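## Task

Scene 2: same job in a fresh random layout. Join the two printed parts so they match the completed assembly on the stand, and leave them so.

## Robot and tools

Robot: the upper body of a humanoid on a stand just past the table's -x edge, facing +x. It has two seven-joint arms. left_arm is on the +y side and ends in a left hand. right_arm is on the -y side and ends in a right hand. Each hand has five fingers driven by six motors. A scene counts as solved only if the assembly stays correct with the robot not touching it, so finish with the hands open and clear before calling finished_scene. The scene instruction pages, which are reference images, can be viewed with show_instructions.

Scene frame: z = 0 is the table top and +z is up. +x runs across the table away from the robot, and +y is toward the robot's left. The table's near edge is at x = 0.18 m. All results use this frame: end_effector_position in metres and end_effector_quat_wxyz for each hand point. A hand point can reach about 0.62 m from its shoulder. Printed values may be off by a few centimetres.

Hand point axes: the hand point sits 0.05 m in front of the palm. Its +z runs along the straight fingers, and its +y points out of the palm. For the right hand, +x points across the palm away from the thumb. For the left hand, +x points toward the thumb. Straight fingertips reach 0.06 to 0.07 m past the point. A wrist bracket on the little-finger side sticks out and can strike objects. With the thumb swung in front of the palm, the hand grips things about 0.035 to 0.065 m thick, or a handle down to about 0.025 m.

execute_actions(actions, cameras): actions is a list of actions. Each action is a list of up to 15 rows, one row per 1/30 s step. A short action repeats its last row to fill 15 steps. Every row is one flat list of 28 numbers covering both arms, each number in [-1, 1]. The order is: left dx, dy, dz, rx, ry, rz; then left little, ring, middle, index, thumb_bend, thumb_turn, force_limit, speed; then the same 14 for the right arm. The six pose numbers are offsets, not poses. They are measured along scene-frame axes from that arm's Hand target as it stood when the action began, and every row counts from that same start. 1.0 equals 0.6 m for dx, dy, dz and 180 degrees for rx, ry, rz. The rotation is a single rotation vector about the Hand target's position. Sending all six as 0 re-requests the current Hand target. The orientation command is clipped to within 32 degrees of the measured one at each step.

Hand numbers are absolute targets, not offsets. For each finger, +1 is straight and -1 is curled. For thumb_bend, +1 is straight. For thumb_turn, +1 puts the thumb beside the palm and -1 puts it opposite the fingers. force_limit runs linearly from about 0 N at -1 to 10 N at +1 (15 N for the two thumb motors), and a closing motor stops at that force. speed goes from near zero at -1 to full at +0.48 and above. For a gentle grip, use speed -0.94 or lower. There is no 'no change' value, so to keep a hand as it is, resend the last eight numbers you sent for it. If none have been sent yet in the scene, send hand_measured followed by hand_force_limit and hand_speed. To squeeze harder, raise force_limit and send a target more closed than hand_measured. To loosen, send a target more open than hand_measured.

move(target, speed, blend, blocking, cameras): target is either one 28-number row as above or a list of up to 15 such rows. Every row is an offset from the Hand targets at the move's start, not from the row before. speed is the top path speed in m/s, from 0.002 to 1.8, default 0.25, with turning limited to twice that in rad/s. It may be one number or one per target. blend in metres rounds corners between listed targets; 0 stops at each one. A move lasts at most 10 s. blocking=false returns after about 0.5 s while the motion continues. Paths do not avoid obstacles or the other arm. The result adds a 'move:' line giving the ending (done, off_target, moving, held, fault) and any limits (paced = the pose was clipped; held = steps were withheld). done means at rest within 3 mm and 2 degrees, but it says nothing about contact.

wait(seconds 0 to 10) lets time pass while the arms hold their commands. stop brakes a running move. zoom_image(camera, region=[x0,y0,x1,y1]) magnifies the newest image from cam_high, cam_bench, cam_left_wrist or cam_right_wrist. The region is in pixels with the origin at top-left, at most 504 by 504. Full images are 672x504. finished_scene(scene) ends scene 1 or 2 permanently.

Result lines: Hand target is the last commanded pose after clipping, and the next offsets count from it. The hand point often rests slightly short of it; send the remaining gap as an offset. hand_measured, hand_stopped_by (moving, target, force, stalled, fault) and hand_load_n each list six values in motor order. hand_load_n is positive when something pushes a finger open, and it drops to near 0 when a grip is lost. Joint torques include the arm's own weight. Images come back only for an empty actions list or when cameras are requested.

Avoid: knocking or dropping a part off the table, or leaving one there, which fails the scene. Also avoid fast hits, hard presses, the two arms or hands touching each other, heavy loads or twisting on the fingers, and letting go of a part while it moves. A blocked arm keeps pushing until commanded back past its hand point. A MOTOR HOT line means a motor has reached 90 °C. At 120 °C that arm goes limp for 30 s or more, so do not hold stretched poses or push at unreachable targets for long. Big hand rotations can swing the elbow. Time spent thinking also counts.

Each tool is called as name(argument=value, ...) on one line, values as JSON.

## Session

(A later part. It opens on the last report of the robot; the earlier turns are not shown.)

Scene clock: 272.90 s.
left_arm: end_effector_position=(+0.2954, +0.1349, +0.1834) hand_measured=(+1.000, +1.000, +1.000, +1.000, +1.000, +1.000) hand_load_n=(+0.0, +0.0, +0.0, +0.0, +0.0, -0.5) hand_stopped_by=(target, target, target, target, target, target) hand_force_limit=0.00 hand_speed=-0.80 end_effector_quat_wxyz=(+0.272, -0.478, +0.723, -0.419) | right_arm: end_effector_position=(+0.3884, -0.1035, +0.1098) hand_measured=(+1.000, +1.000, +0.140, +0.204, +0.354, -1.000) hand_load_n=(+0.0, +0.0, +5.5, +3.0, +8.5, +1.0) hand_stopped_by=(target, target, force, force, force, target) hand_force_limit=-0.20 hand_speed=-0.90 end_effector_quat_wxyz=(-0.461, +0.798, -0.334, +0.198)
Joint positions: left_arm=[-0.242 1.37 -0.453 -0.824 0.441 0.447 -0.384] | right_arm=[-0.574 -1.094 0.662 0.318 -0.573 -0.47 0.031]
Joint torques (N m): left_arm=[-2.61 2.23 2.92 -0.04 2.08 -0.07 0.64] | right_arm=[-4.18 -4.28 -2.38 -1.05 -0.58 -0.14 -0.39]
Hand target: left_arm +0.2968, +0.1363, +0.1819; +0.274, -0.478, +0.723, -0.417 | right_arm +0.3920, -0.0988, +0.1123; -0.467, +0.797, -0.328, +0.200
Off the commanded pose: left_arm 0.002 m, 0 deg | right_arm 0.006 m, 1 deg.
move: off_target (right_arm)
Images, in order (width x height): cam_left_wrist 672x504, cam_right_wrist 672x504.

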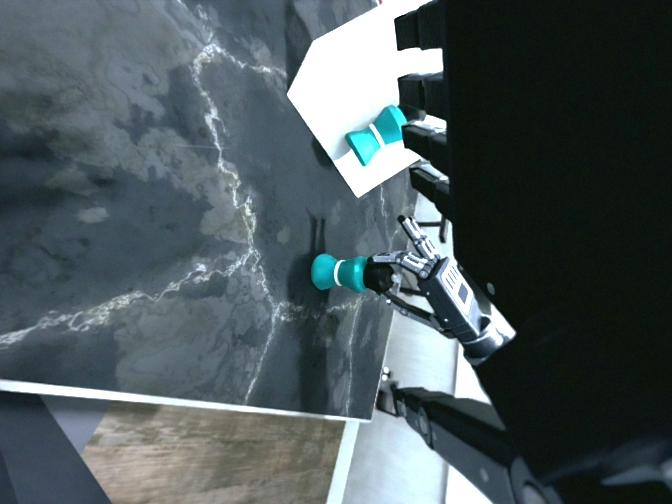

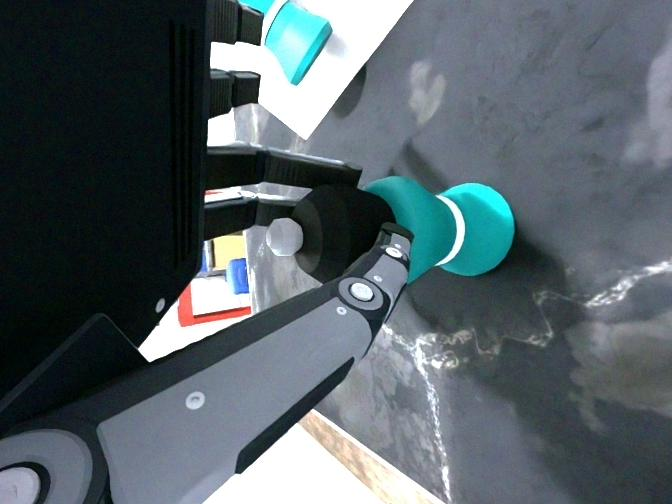

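move(target=[0,0,-0.1,-0.05,-0.024,0,1,1,1,1,1,1,0,-0.8,0,0,0,0,0,0,1,1,-0.3,-0.3,-0.05,-1,-0.2,-0.9], speed=0.1, cameras=["cam_left_wrist","cam_right_wrist"])

zoom_image(camera="cam_left_wrist", region=[250, 180, 450, 330])

Scene clock: 279.83 s.
left_arm: end_effector_position=(+0.2980, +0.1363, +0.1249) hand_measured=(+1.000, +1.000, +1.000, +1.000, +1.000, +1.000) hand_load_n=(+0.0, +0.0, +0.0, +0.0, +0.0, -0.5) hand_stopped_by=(target, target, target, target, target, target) hand_force_limit=0.00 hand_speed=-0.80 end_effector_quat_wxyz=(+0.264, -0.482, +0.676, -0.491) | right_arm: end_effector_position=(+0.3884, -0.1035, +0.1098) hand_measured=(+1.000, +1.000, +0.140, +0.204, +0.354, -1.000) hand_load_n=(+0.0, -0.5, +5.0, +3.0, +8.5, +1.0) hand_stopped_by=(target, target, force, force, force, target) hand_force_limit=-0.20 hand_speed=-0.90 end_effector_quat_wxyz=(-0.461, +0.798, -0.334, +0.198)
Joint positions: left_arm=[-0.135 1.21 -0.601 -0.429 0.533 0.137 0.047] | right_arm=[-0.574 -1.094 0.662 0.318 -0.573 -0.47 0.031]
Joint torques (N m): left_arm=[-2.08 2.27 2.75 -0.48 1.66 -0.48 0.9] | right_arm=[-4.16 -4.24 -2.4 -1.09 -0.61 -0.16 -0.38]
Hand target: left_arm +0.2968, +0.1363, +0.1219; +0.263, -0.482, +0.677, -0.490 | right_arm +0.3920, -0.0988, +0.1123; -0.467, +0.797, -0.328, +0.200
Off the commanded pose: left_arm 0.003 m, 0 deg | right_arm 0.006 m, 1 deg.
move: off_target (right_arm)
Images, in order (width x height): cam_left_wrist 672x504, cam_right_wrist 672x504.

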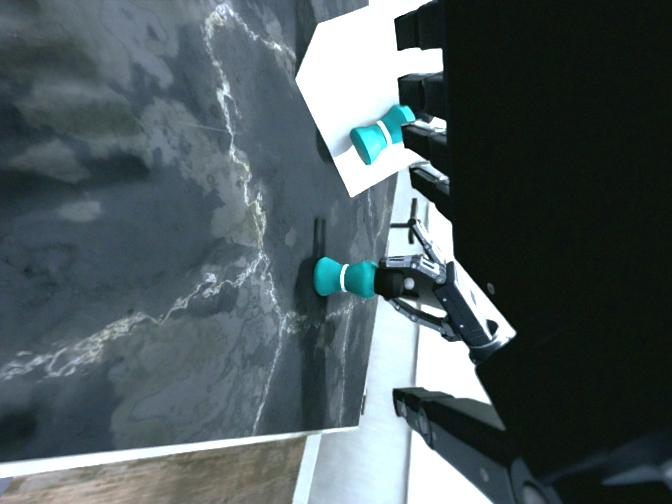

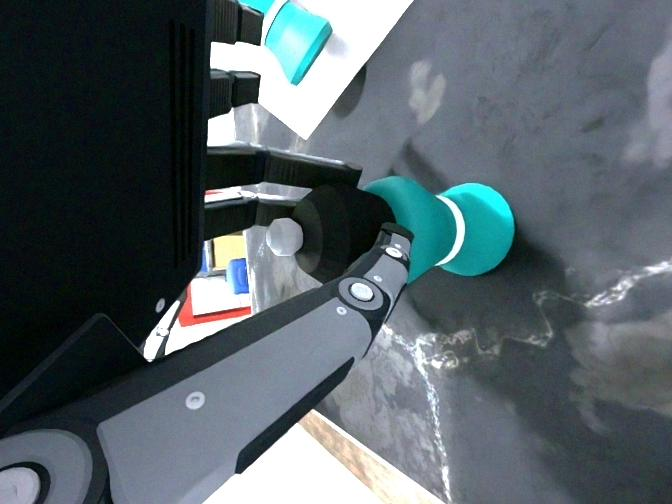

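Scaled by 2.520 from the camera's 672x504 image, which has a finer 960x720 frame.

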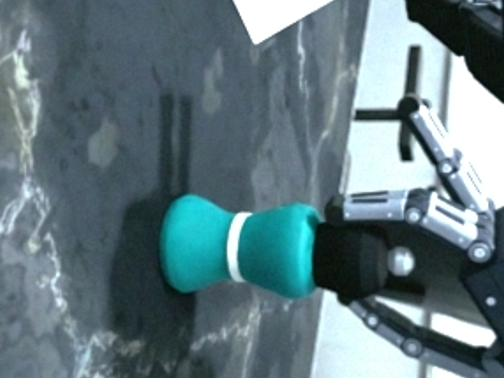

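zoom_image(camera="cam_left_wrist", region=[305, 240, 425, 315])

Scaled by 4.200 from the camera's 672x504 image, which has a finer 960x720 frame.

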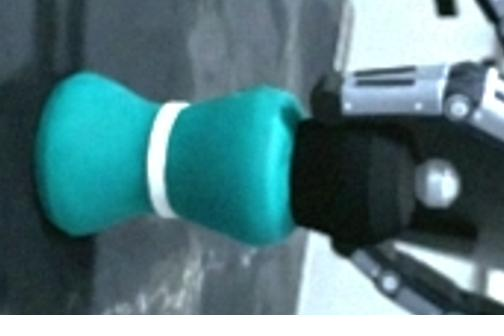

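move(target=[0,0,0,0,0,0,1,1,1,1,1,1,0,-0.8,0.001,0,-0.008,0,0,0,1,1,-0.3,-0.3,-0.05,-1,-0.2,-0.9], speed=0.02, cameras=["cam_left_wrist","cam_right_wrist"])

zoom_image(camera="cam_left_wrist", region=[305, 240, 425, 315])

zoom_image(camera="cam_right_wrist", region=[250, 140, 550, 330])

Scene clock: 288.10 s.
left_arm: end_effector_position=(+0.2980, +0.1363, +0.1249) hand_measured=(+1.000, +1.000, +1.000, +1.000, +1.000, +1.000) hand_load_n=(+0.0, +0.0, +0.0, +0.0, +0.0, +0.0) hand_stopped_by=(target, target, target, target, target, target) hand_force_limit=0.00 hand_speed=-0.80 end_effector_quat_wxyz=(+0.264, -0.482, +0.676, -0.491) | right_arm: end_effector_position=(+0.3923, -0.1025, +0.1090) hand_measured=(+1.000, +1.000, +0.140, +0.204, +0.354, -1.000) hand_load_n=(+0.0, -0.5, +5.0, +3.0, +8.0, +1.0) hand_stopped_by=(target, target, force, force, force, target) hand_force_limit=-0.20 hand_speed=-0.90 end_effector_quat_wxyz=(-0.465, +0.796, -0.331, +0.202)
Joint positions: left_arm=[-0.135 1.21 -0.601 -0.429 0.533 0.137 0.047] | right_arm=[-0.586 -1.076 0.662 0.348 -0.59 -0.482 0.015]
Joint torques (N m): left_arm=[-2.07 2.25 2.72 -0.46 1.66 -0.47 0.9] | right_arm=[-3.82 -4.09 -1.99 -0.94 -0.64 -0.1 -0.35]
Motor temperatures (°C): left_arm=[40 45 40 35 38 30 26] | right_arm=[55 48 41 45 38 26 29]
Hand target: left_arm +0.2968, +0.1363, +0.1219; +0.263, -0.482, +0.677, -0.490 | right_arm +0.3926, -0.0988, +0.1075; -0.467, +0.797, -0.328, +0.200
Off the commanded pose: left_arm 0.003 m, 0 deg | right_arm 0.004 m, 0 deg.
move: off_target (right_arm)
Images, in order (width x height): cam_left_wrist 672x504, cam_right_wrist 672x504.

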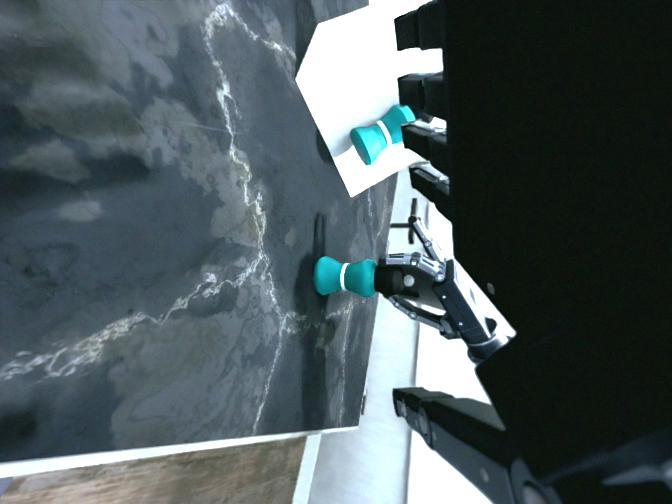

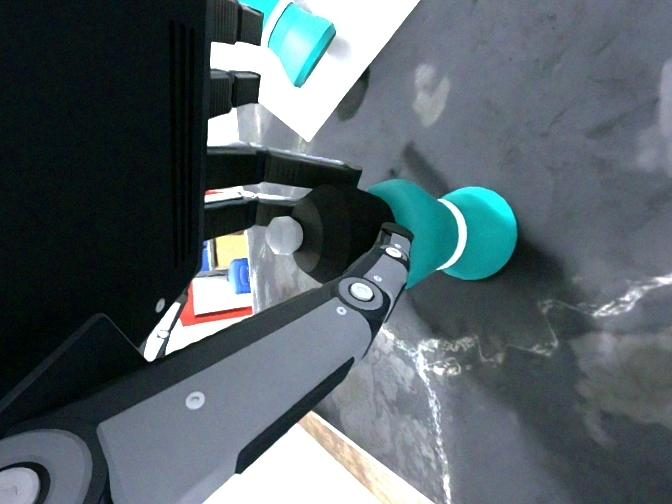

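Scaled by 4.200 from the camera's 672x504 image, which has a finer 960x720 frame.

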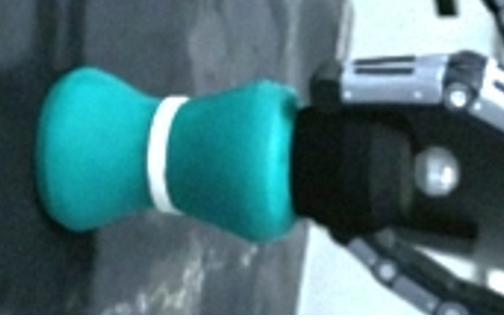

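Scaled by 1.680 from the camera's 672x504 image, which has a finer 960x720 frame.

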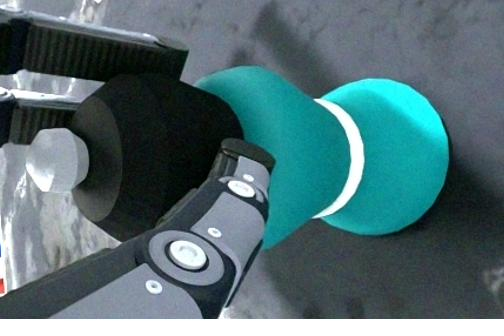

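move(target=[0,0,0,0,0,0,1,1,1,1,1,1,0,-0.8,0,0,-0.008,0,0,0,1,1,-0.3,-0.3,-0.05,-1,-0.2,-0.9], speed=0.02, cameras=["cam_left_wrist","cam_right_wrist"])

zoom_image(camera="cam_left_wrist", region=[305, 240, 425, 315])

zoom_image(camera="cam_right_wrist", region=[250, 140, 550, 330])

Scene clock: 292.43 s.
left_arm: end_effector_position=(+0.2980, +0.1363, +0.1249) hand_measured=(+1.000, +1.000, +1.000, +1.000, +1.000, +1.000) hand_load_n=(+0.0, +0.0, +0.0, +0.0, +0.0, +0.0) hand_stopped_by=(target, target, target, target, target, target) hand_force_limit=0.00 hand_speed=-0.80 end_effector_quat_wxyz=(+0.264, -0.482, +0.676, -0.491) | right_arm: end_effector_position=(+0.3953, -0.1010, +0.1084) hand_measured=(+1.000, +1.000, +0.140, +0.204, +0.354, -1.000) hand_load_n=(+0.0, +0.5, +4.0, +3.0, +6.5, +1.0) hand_stopped_by=(target, target, force, force, force, target) hand_force_limit=-0.20 hand_speed=-0.90 end_effector_quat_wxyz=(-0.470, +0.793, -0.329, +0.205)
Joint positions: left_arm=[-0.135 1.21 -0.601 -0.429 0.533 0.137 0.047] | right_arm=[-0.593 -1.06 0.662 0.372 -0.605 -0.49 -0.005]
Joint torques (N m): left_arm=[-2.13 2.13 2.78 -0.46 1.64 -0.48 0.89] | right_arm=[-3.51 -3.88 -1.58 -0.81 -0.78 -0.08 -0.26]
Hand target: left_arm +0.2968, +0.1363, +0.1219; +0.263, -0.482, +0.677, -0.490 | right_arm +0.3926, -0.0988, +0.1027; -0.467, +0.797, -0.328, +0.200
Off the commanded pose: left_arm 0.003 m, 0 deg | right_arm 0.007 m, 1 deg.
move: off_target (right_arm)
Images, in order (width x height): cam_left_wrist 672x504, cam_right_wrist 672x504.

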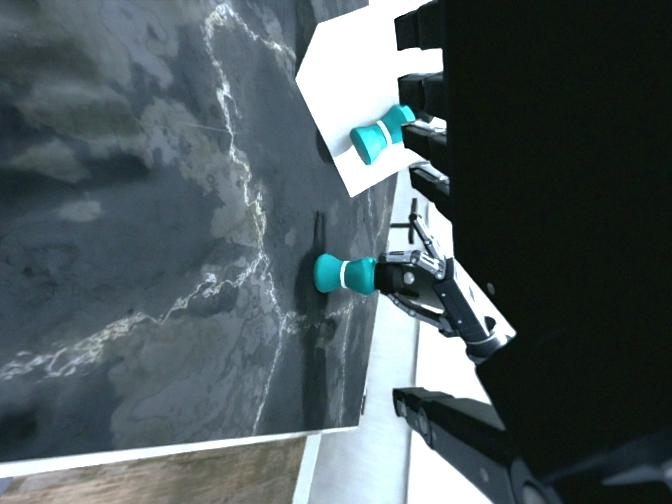

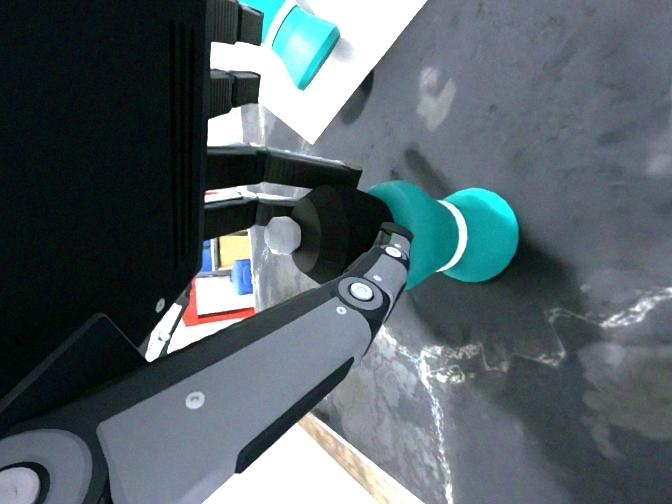

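Scaled by 4.200 from the camera's 672x504 image, which has a finer 960x720 frame.

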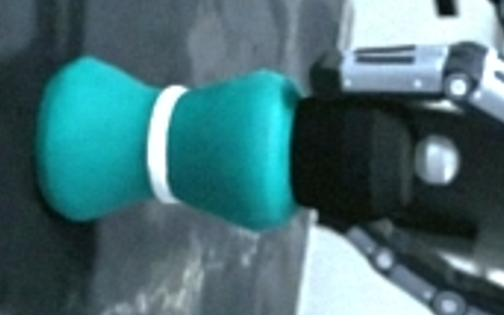

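Scaled by 1.680 from the camera's 672x504 image, which has a finer 960x720 frame.

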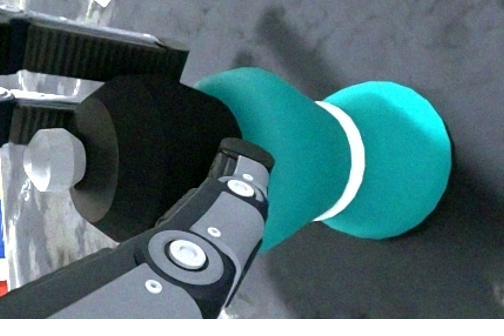

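execute_actions(actions=[], cameras=["cam_high","cam_bench","cam_left_wrist"])

zoom_image(camera="cam_bench", region=[290, 100, 440, 380])

zoom_image(camera="cam_left_wrist", region=[340, 70, 460, 310])

Scene clock: 299.63 s.
left_arm: end_effector_position=(+0.2980, +0.1363, +0.1249) hand_measured=(+1.000, +1.000, +1.000, +1.000, +1.000, +1.000) hand_load_n=(+0.0, +0.0, +0.0, +0.0, +0.0, +0.0) hand_stopped_by=(target, target, target, target, target, target) hand_force_limit=0.00 hand_speed=-0.80 end_effector_quat_wxyz=(+0.264, -0.482, +0.676, -0.491) | right_arm: end_effector_position=(+0.3953, -0.1010, +0.1084) hand_measured=(+1.000, +1.000, +0.140, +0.204, +0.354, -1.000) hand_load_n=(+0.0, +0.0, +3.5, +3.5, +6.5, +1.0) hand_stopped_by=(target, target, force, force, force, target) hand_force_limit=-0.20 hand_speed=-0.90 end_effector_quat_wxyz=(-0.470, +0.793, -0.329, +0.205)
Joint positions: left_arm=[-0.135 1.21 -0.601 -0.429 0.533 0.137 0.047] | right_arm=[-0.593 -1.06 0.662 0.372 -0.605 -0.49 -0.005]
Joint velocities: within noise
Joint torques (N m): left_arm=[-2.07 2.23 2.67 -0.43 1.55 -0.47 0.89] | right_arm=[-3.46 -3.87 -1.68 -0.77 -0.85 -0.06 -0.24]
Motor temperatures (°C): left_arm=[40 45 40 35 38 30 26] | right_arm=[54 47 40 45 38 26 29]
Hand target: left_arm +0.2968, +0.1363, +0.1219; +0.263, -0.482, +0.677, -0.490 | right_arm +0.3926, -0.0988, +0.1027; -0.467, +0.797, -0.328, +0.200
Off the commanded pose: left_arm 0.003 m, 0 deg | right_arm 0.007 m, 1 deg.
Images, in order (width x height): cam_high 672x504, cam_bench 672x504, cam_left_wrist 672x504.

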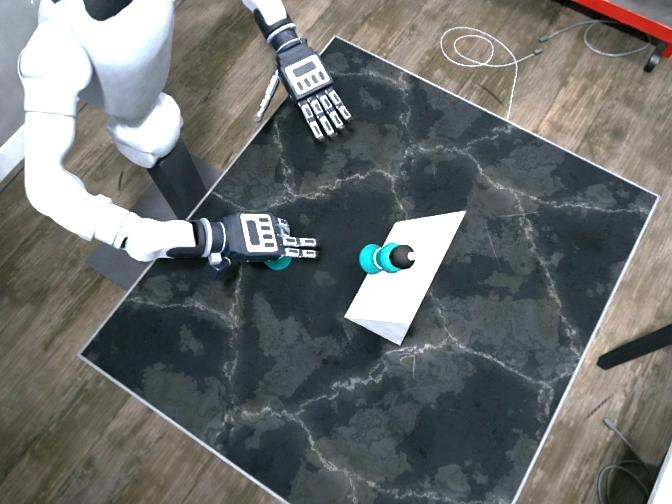

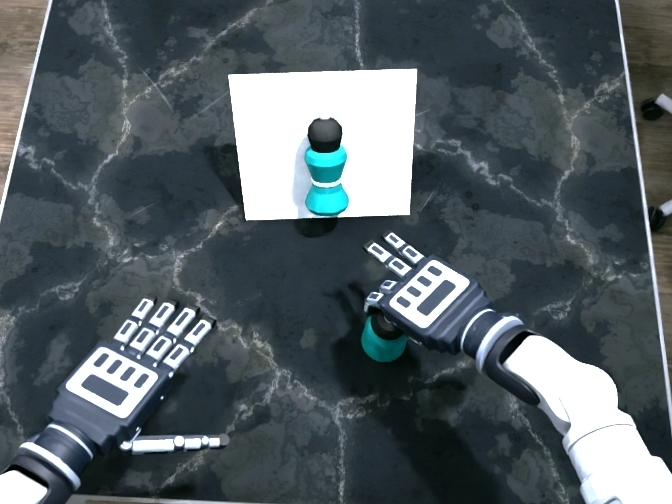

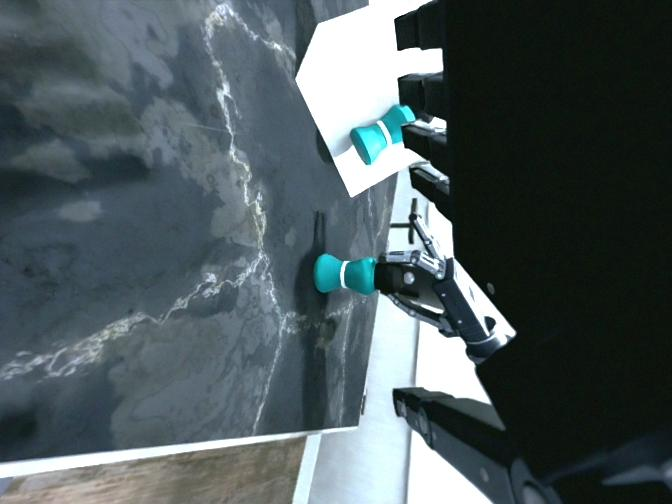

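Scaled by 1.800 from the camera's 672x504 image, which has a finer 960x720 frame.

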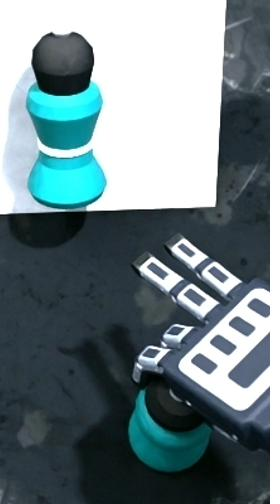

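Scaled by 2.100 from the camera's 672x504 image, which has a finer 960x720 frame.

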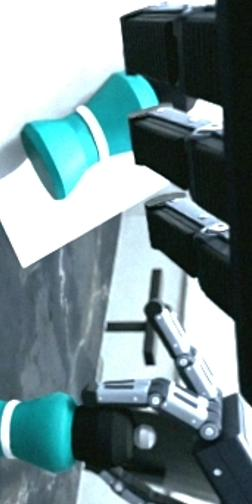

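move(target=[[0,0,0,0,0,0,1,1,1,1,1,1,0,-0.8,0.004,-0.003,0.007,0,0,0,1,1,-0.3,-0.3,-0.05,-1,-0.2,-0.9],[0,0,0,0,0,0,1,1,1,1,1,1,0,-0.8,0.004,-0.003,0.007,0,0,0,1,1,0.22,0.28,0.45,-1,-0.2,-0.85]], speed=0.02, cameras=["cam_left_wrist","cam_right_wrist"])

zoom_image(camera="cam_left_wrist", region=[305, 240, 425, 315])

zoom_image(camera="cam_right_wrist", region=[250, 140, 550, 330])

Scene clock: 304.50 s.
left_arm: end_effector_position=(+0.2980, +0.1363, +0.1249) hand_measured=(+1.000, +1.000, +1.000, +1.000, +1.000, +1.000) hand_load_n=(+0.0, +0.0, +0.0, +0.0, +0.0, +0.0) hand_stopped_by=(target, target, target, target, target, target) hand_force_limit=0.00 hand_speed=-0.80 end_effector_quat_wxyz=(+0.264, -0.482, +0.676, -0.491) | right_arm: end_effector_position=(+0.3948, -0.1027, +0.1076) hand_measured=(+1.000, +1.000, +0.220, +0.280, +0.450, -1.000) hand_load_n=(-0.5, +0.0, +0.0, +0.0, +0.5, +0.0) hand_stopped_by=(target, target, target, target, target, target) hand_force_limit=-0.20 hand_speed=-0.85 end_effector_quat_wxyz=(-0.466, +0.796, -0.329, +0.202)
Joint positions: left_arm=[-0.135 1.21 -0.601 -0.429 0.533 0.137 0.047] | right_arm=[-0.601 -1.06 0.662 0.385 -0.605 -0.504 0.006]
Joint torques (N m): left_arm=[-2.07 2.14 2.78 -0.46 1.59 -0.46 0.89] | right_arm=[-3.65 -4.69 -2.2 -1.14 -0.32 -0.15 -0.25]
Hand target: left_arm +0.2968, +0.1363, +0.1219; +0.263, -0.482, +0.677, -0.490 | right_arm +0.3950, -0.1006, +0.1069; -0.467, +0.797, -0.328, +0.200
Off the commanded pose: left_arm 0.003 m, 0 deg | right_arm 0.002 m, 0 deg.
move: done
Images, in order (width x height): cam_left_wrist 672x504, cam_right_wrist 672x504.

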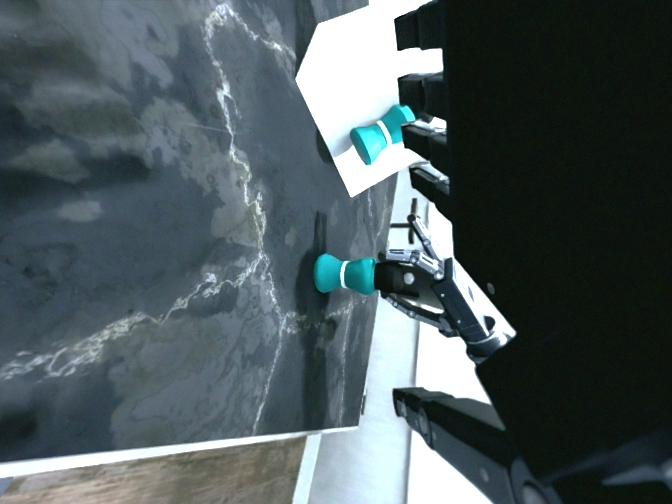

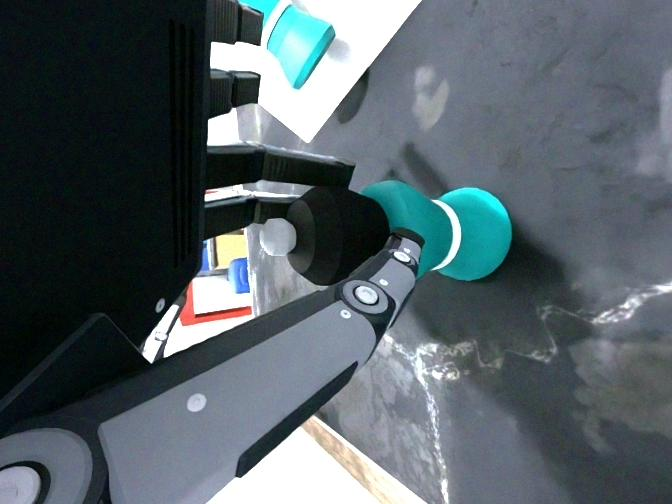

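Scaled by 4.200 from the camera's 672x504 image, which has a finer 960x720 frame.

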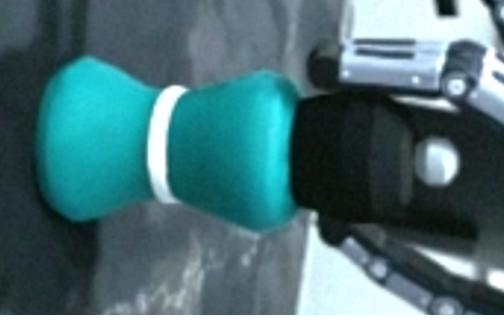

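Scaled by 1.680 from the camera's 672x504 image, which has a finer 960x720 frame.

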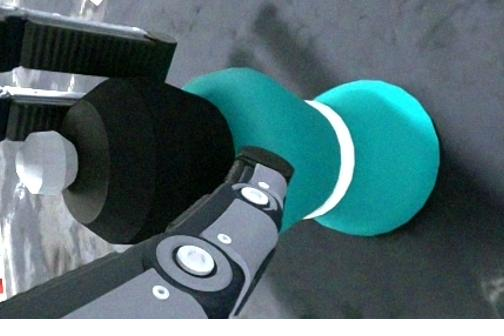

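move(target=[[0,0,0,0,0,0,1,1,1,1,1,1,0,-0.8,0,0,0,0,0,0,1,1,0.8,0.8,1,-1,-0.2,-0.7],[0,0,0,0,0,0,1,1,1,1,1,1,0,-0.8,0,0,0.06,0,0,0,1,1,1,1,1,-1,-0.2,-0.7],[0,0,0,0,0,0,1,1,1,1,1,1,0,-0.8,0,0,0.16,0,0,0,1,1,1,1,1,-1,-0.2,-0.7]], speed=[0.03,0.05,0.12], cameras=["all"])

zoom_image(camera="cam_left_wrist", region=[305, 240, 425, 315])

zoom_image(camera="cam_bench", region=[290, 100, 440, 380])

Scene clock: 313.53 s.
left_arm: end_effector_position=(+0.2980, +0.1363, +0.1249) hand_measured=(+1.000, +1.000, +1.000, +1.000, +1.000, +1.000) hand_load_n=(+0.0, +0.0, +0.0, +0.0, +0.0, -0.5) hand_stopped_by=(target, target, target, target, target, target) hand_force_limit=0.00 hand_speed=-0.80 end_effector_quat_wxyz=(+0.264, -0.482, +0.676, -0.491) | right_arm: end_effector_position=(+0.3910, -0.1009, +0.1949) hand_measured=(+1.000, +1.000, +1.000, +1.000, +1.000, -1.000) hand_load_n=(+0.0, +0.0, +0.0, +0.0, +0.0, +0.0) hand_stopped_by=(target, target, target, target, target, target) hand_force_limit=-0.20 hand_speed=-0.70 end_effector_quat_wxyz=(-0.463, +0.799, -0.333, +0.192)
Joint positions: left_arm=[-0.135 1.21 -0.601 -0.429 0.533 0.137 0.047] | right_arm=[-0.601 -1.344 0.534 0.046 -0.27 -0.427 0.289]
Joint torques (N m): left_arm=[-2 2.24 2.79 -0.38 1.62 -0.46 0.89] | right_arm=[-3.79 -7.06 -3.76 -1.8 0.03 0 -0.25]
Hand target: left_arm +0.2968, +0.1363, +0.1219; +0.263, -0.482, +0.677, -0.490 | right_arm +0.3950, -0.1006, +0.2029; -0.467, +0.797, -0.328, +0.200
Off the commanded pose: left_arm 0.003 m, 0 deg | right_arm 0.009 m, 1 deg.
move: off_target (right_arm); target 2's new numbers were sent with right_arm's hand 0.004 m and 0 deg from that target

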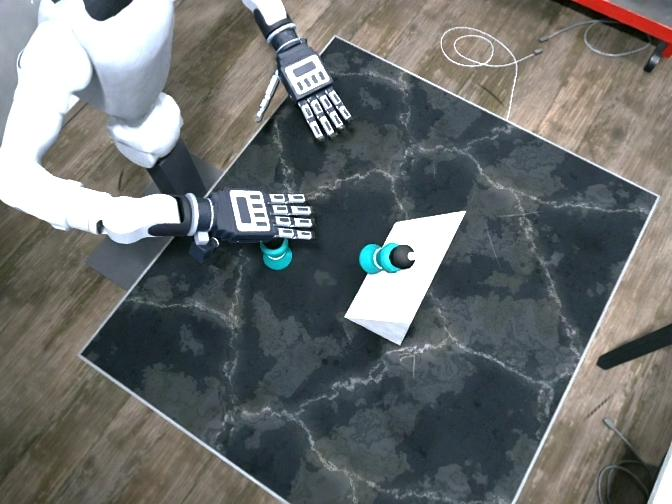

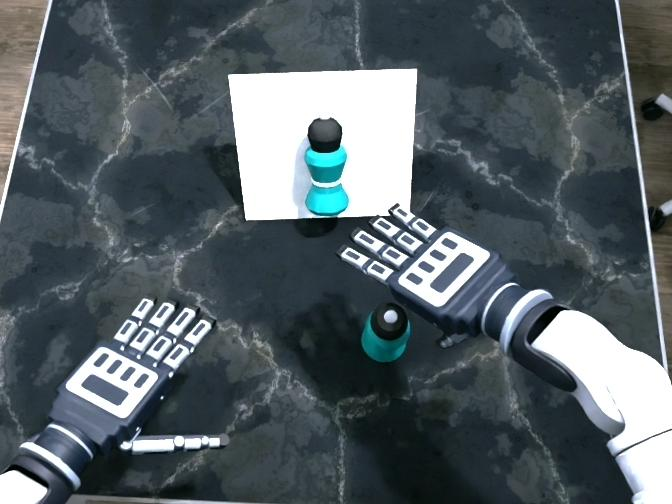

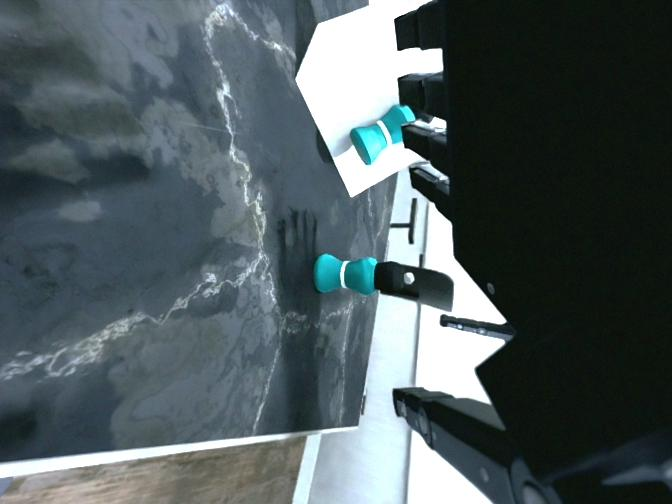

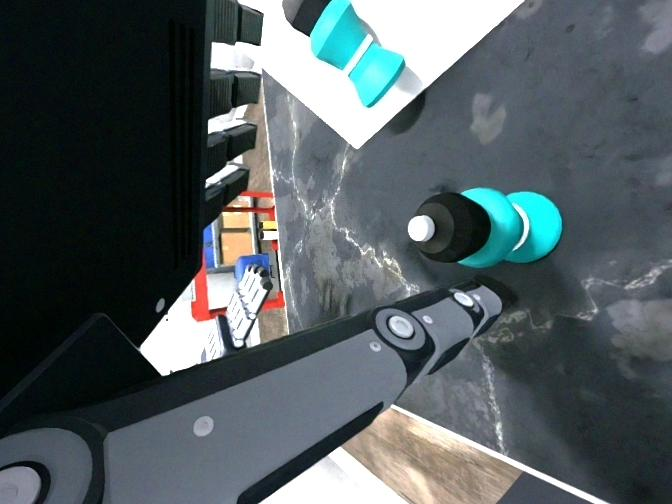

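Scaled by 4.200 from the camera's 672x504 image, which has a finer 960x720 frame.

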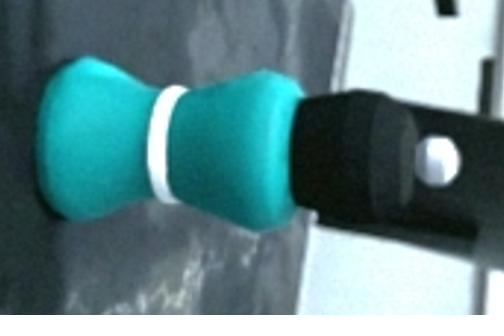

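Scaled by 1.800 from the camera's 672x504 image, which has a finer 960x720 frame.

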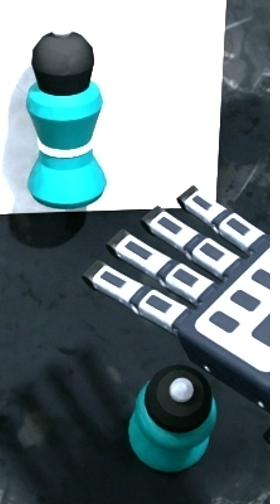

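zoom_image(camera="cam_right_wrist", region=[400, 170, 580, 290])

zoom_image(camera="cam_left_wrist", region=[360, 250, 420, 300])

zoom_image(camera="cam_bench", region=[295, 105, 355, 225])

zoom_image(camera="cam_right_wrist", region=[270, 0, 430, 120])

Scaled by 2.800 from the camera's 672x504 image, which has a finer 960x720 frame.

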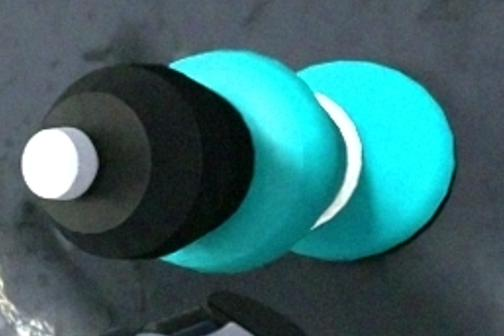

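Scaled by 8.400 from the camera's 672x504 image, which has a finer 960x720 frame.

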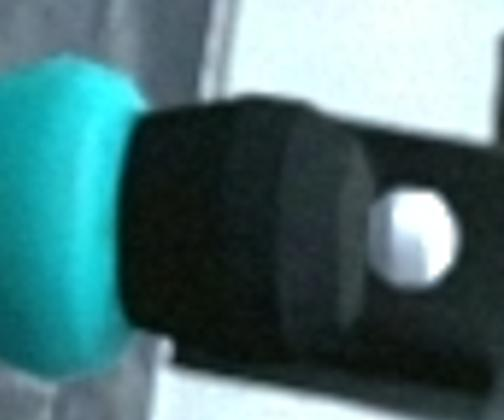

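Scaled by 4.200 from the camera's 672x504 image, which has a finer 960x720 frame.

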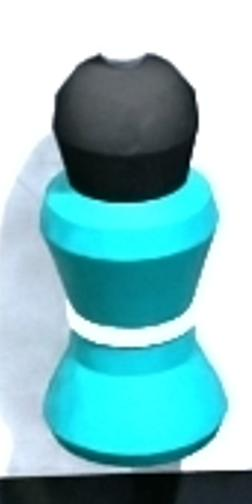

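Scaled by 3.150 from the camera's 672x504 image, which has a finer 960x720 frame.

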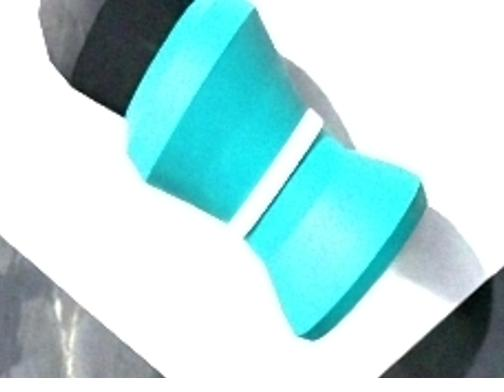

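move(target=[0,0,-0.08,-0.02,-0.01,0,1,1,1,1,1,1,0,-0.8,0,0,0.02,0,0,0,1,1,1,1,1,-1,-0.2,-0.7], speed=0.1, cameras=["cam_left_wrist"])

zoom_image(camera="cam_left_wrist", region=[310, 240, 430, 315])

Scene clock: 322.07 s.
left_arm: end_effector_position=(+0.2967, +0.1369, +0.0753) hand_measured=(+1.000, +1.000, +1.000, +1.000, +1.000, +1.000) hand_load_n=(+0.0, +0.0, +0.0, +0.0, +0.0, +0.0) hand_stopped_by=(target, target, target, target, target, target) hand_force_limit=0.00 hand_speed=-0.80 end_effector_quat_wxyz=(+0.258, -0.484, +0.656, -0.518) | right_arm: end_effector_position=(+0.3905, -0.1010, +0.2061) hand_measured=(+1.000, +1.000, +1.000, +1.000, +1.000, -1.000) hand_load_n=(+0.0, +0.5, +0.0, +0.0, +0.0, +0.0) hand_stopped_by=(target, target, target, target, target, target) hand_force_limit=-0.20 hand_speed=-0.70 end_effector_quat_wxyz=(-0.463, +0.799, -0.334, +0.191)
Joint positions: left_arm=[-0.179 1.029 -0.707 -0.054 0.629 -0.07 0.263] | right_arm=[-0.601 -1.37 0.503 0.023 -0.23 -0.425 0.329]
Joint torques (N m): left_arm=[-2.39 2.23 2.71 -0.63 1.39 -0.53 0.9] | right_arm=[-3.92 -7.1 -3.84 -1.59 -0.04 -0.02 -0.24]
Motor temperatures (°C): left_arm=[40 44 40 35 38 30 26] | right_arm=[55 50 42 45 38 26 29]
Hand target: left_arm +0.2968, +0.1363, +0.0739; +0.258, -0.483, +0.657, -0.518 | right_arm +0.3950, -0.1006, +0.2149; -0.467, +0.797, -0.328, +0.200
Off the commanded pose: left_arm 0.001 m, 0 deg | right_arm 0.010 m, 1 deg.
move: off_target (right_arm)
Images, in order (width x height): cam_left_wrist 672x504.

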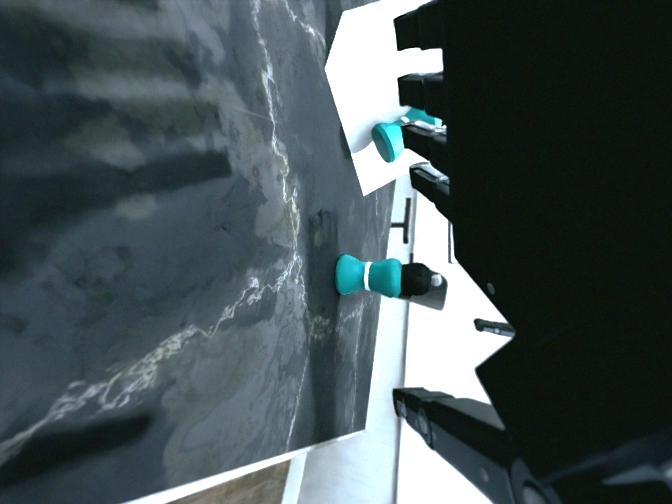

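Scaled by 4.200 from the camera's 672x504 image, which has a finer 960x720 frame.

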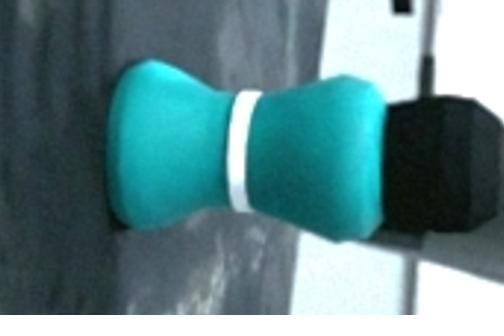

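finished_scene(scene=2)

The scene is finished: the task was done.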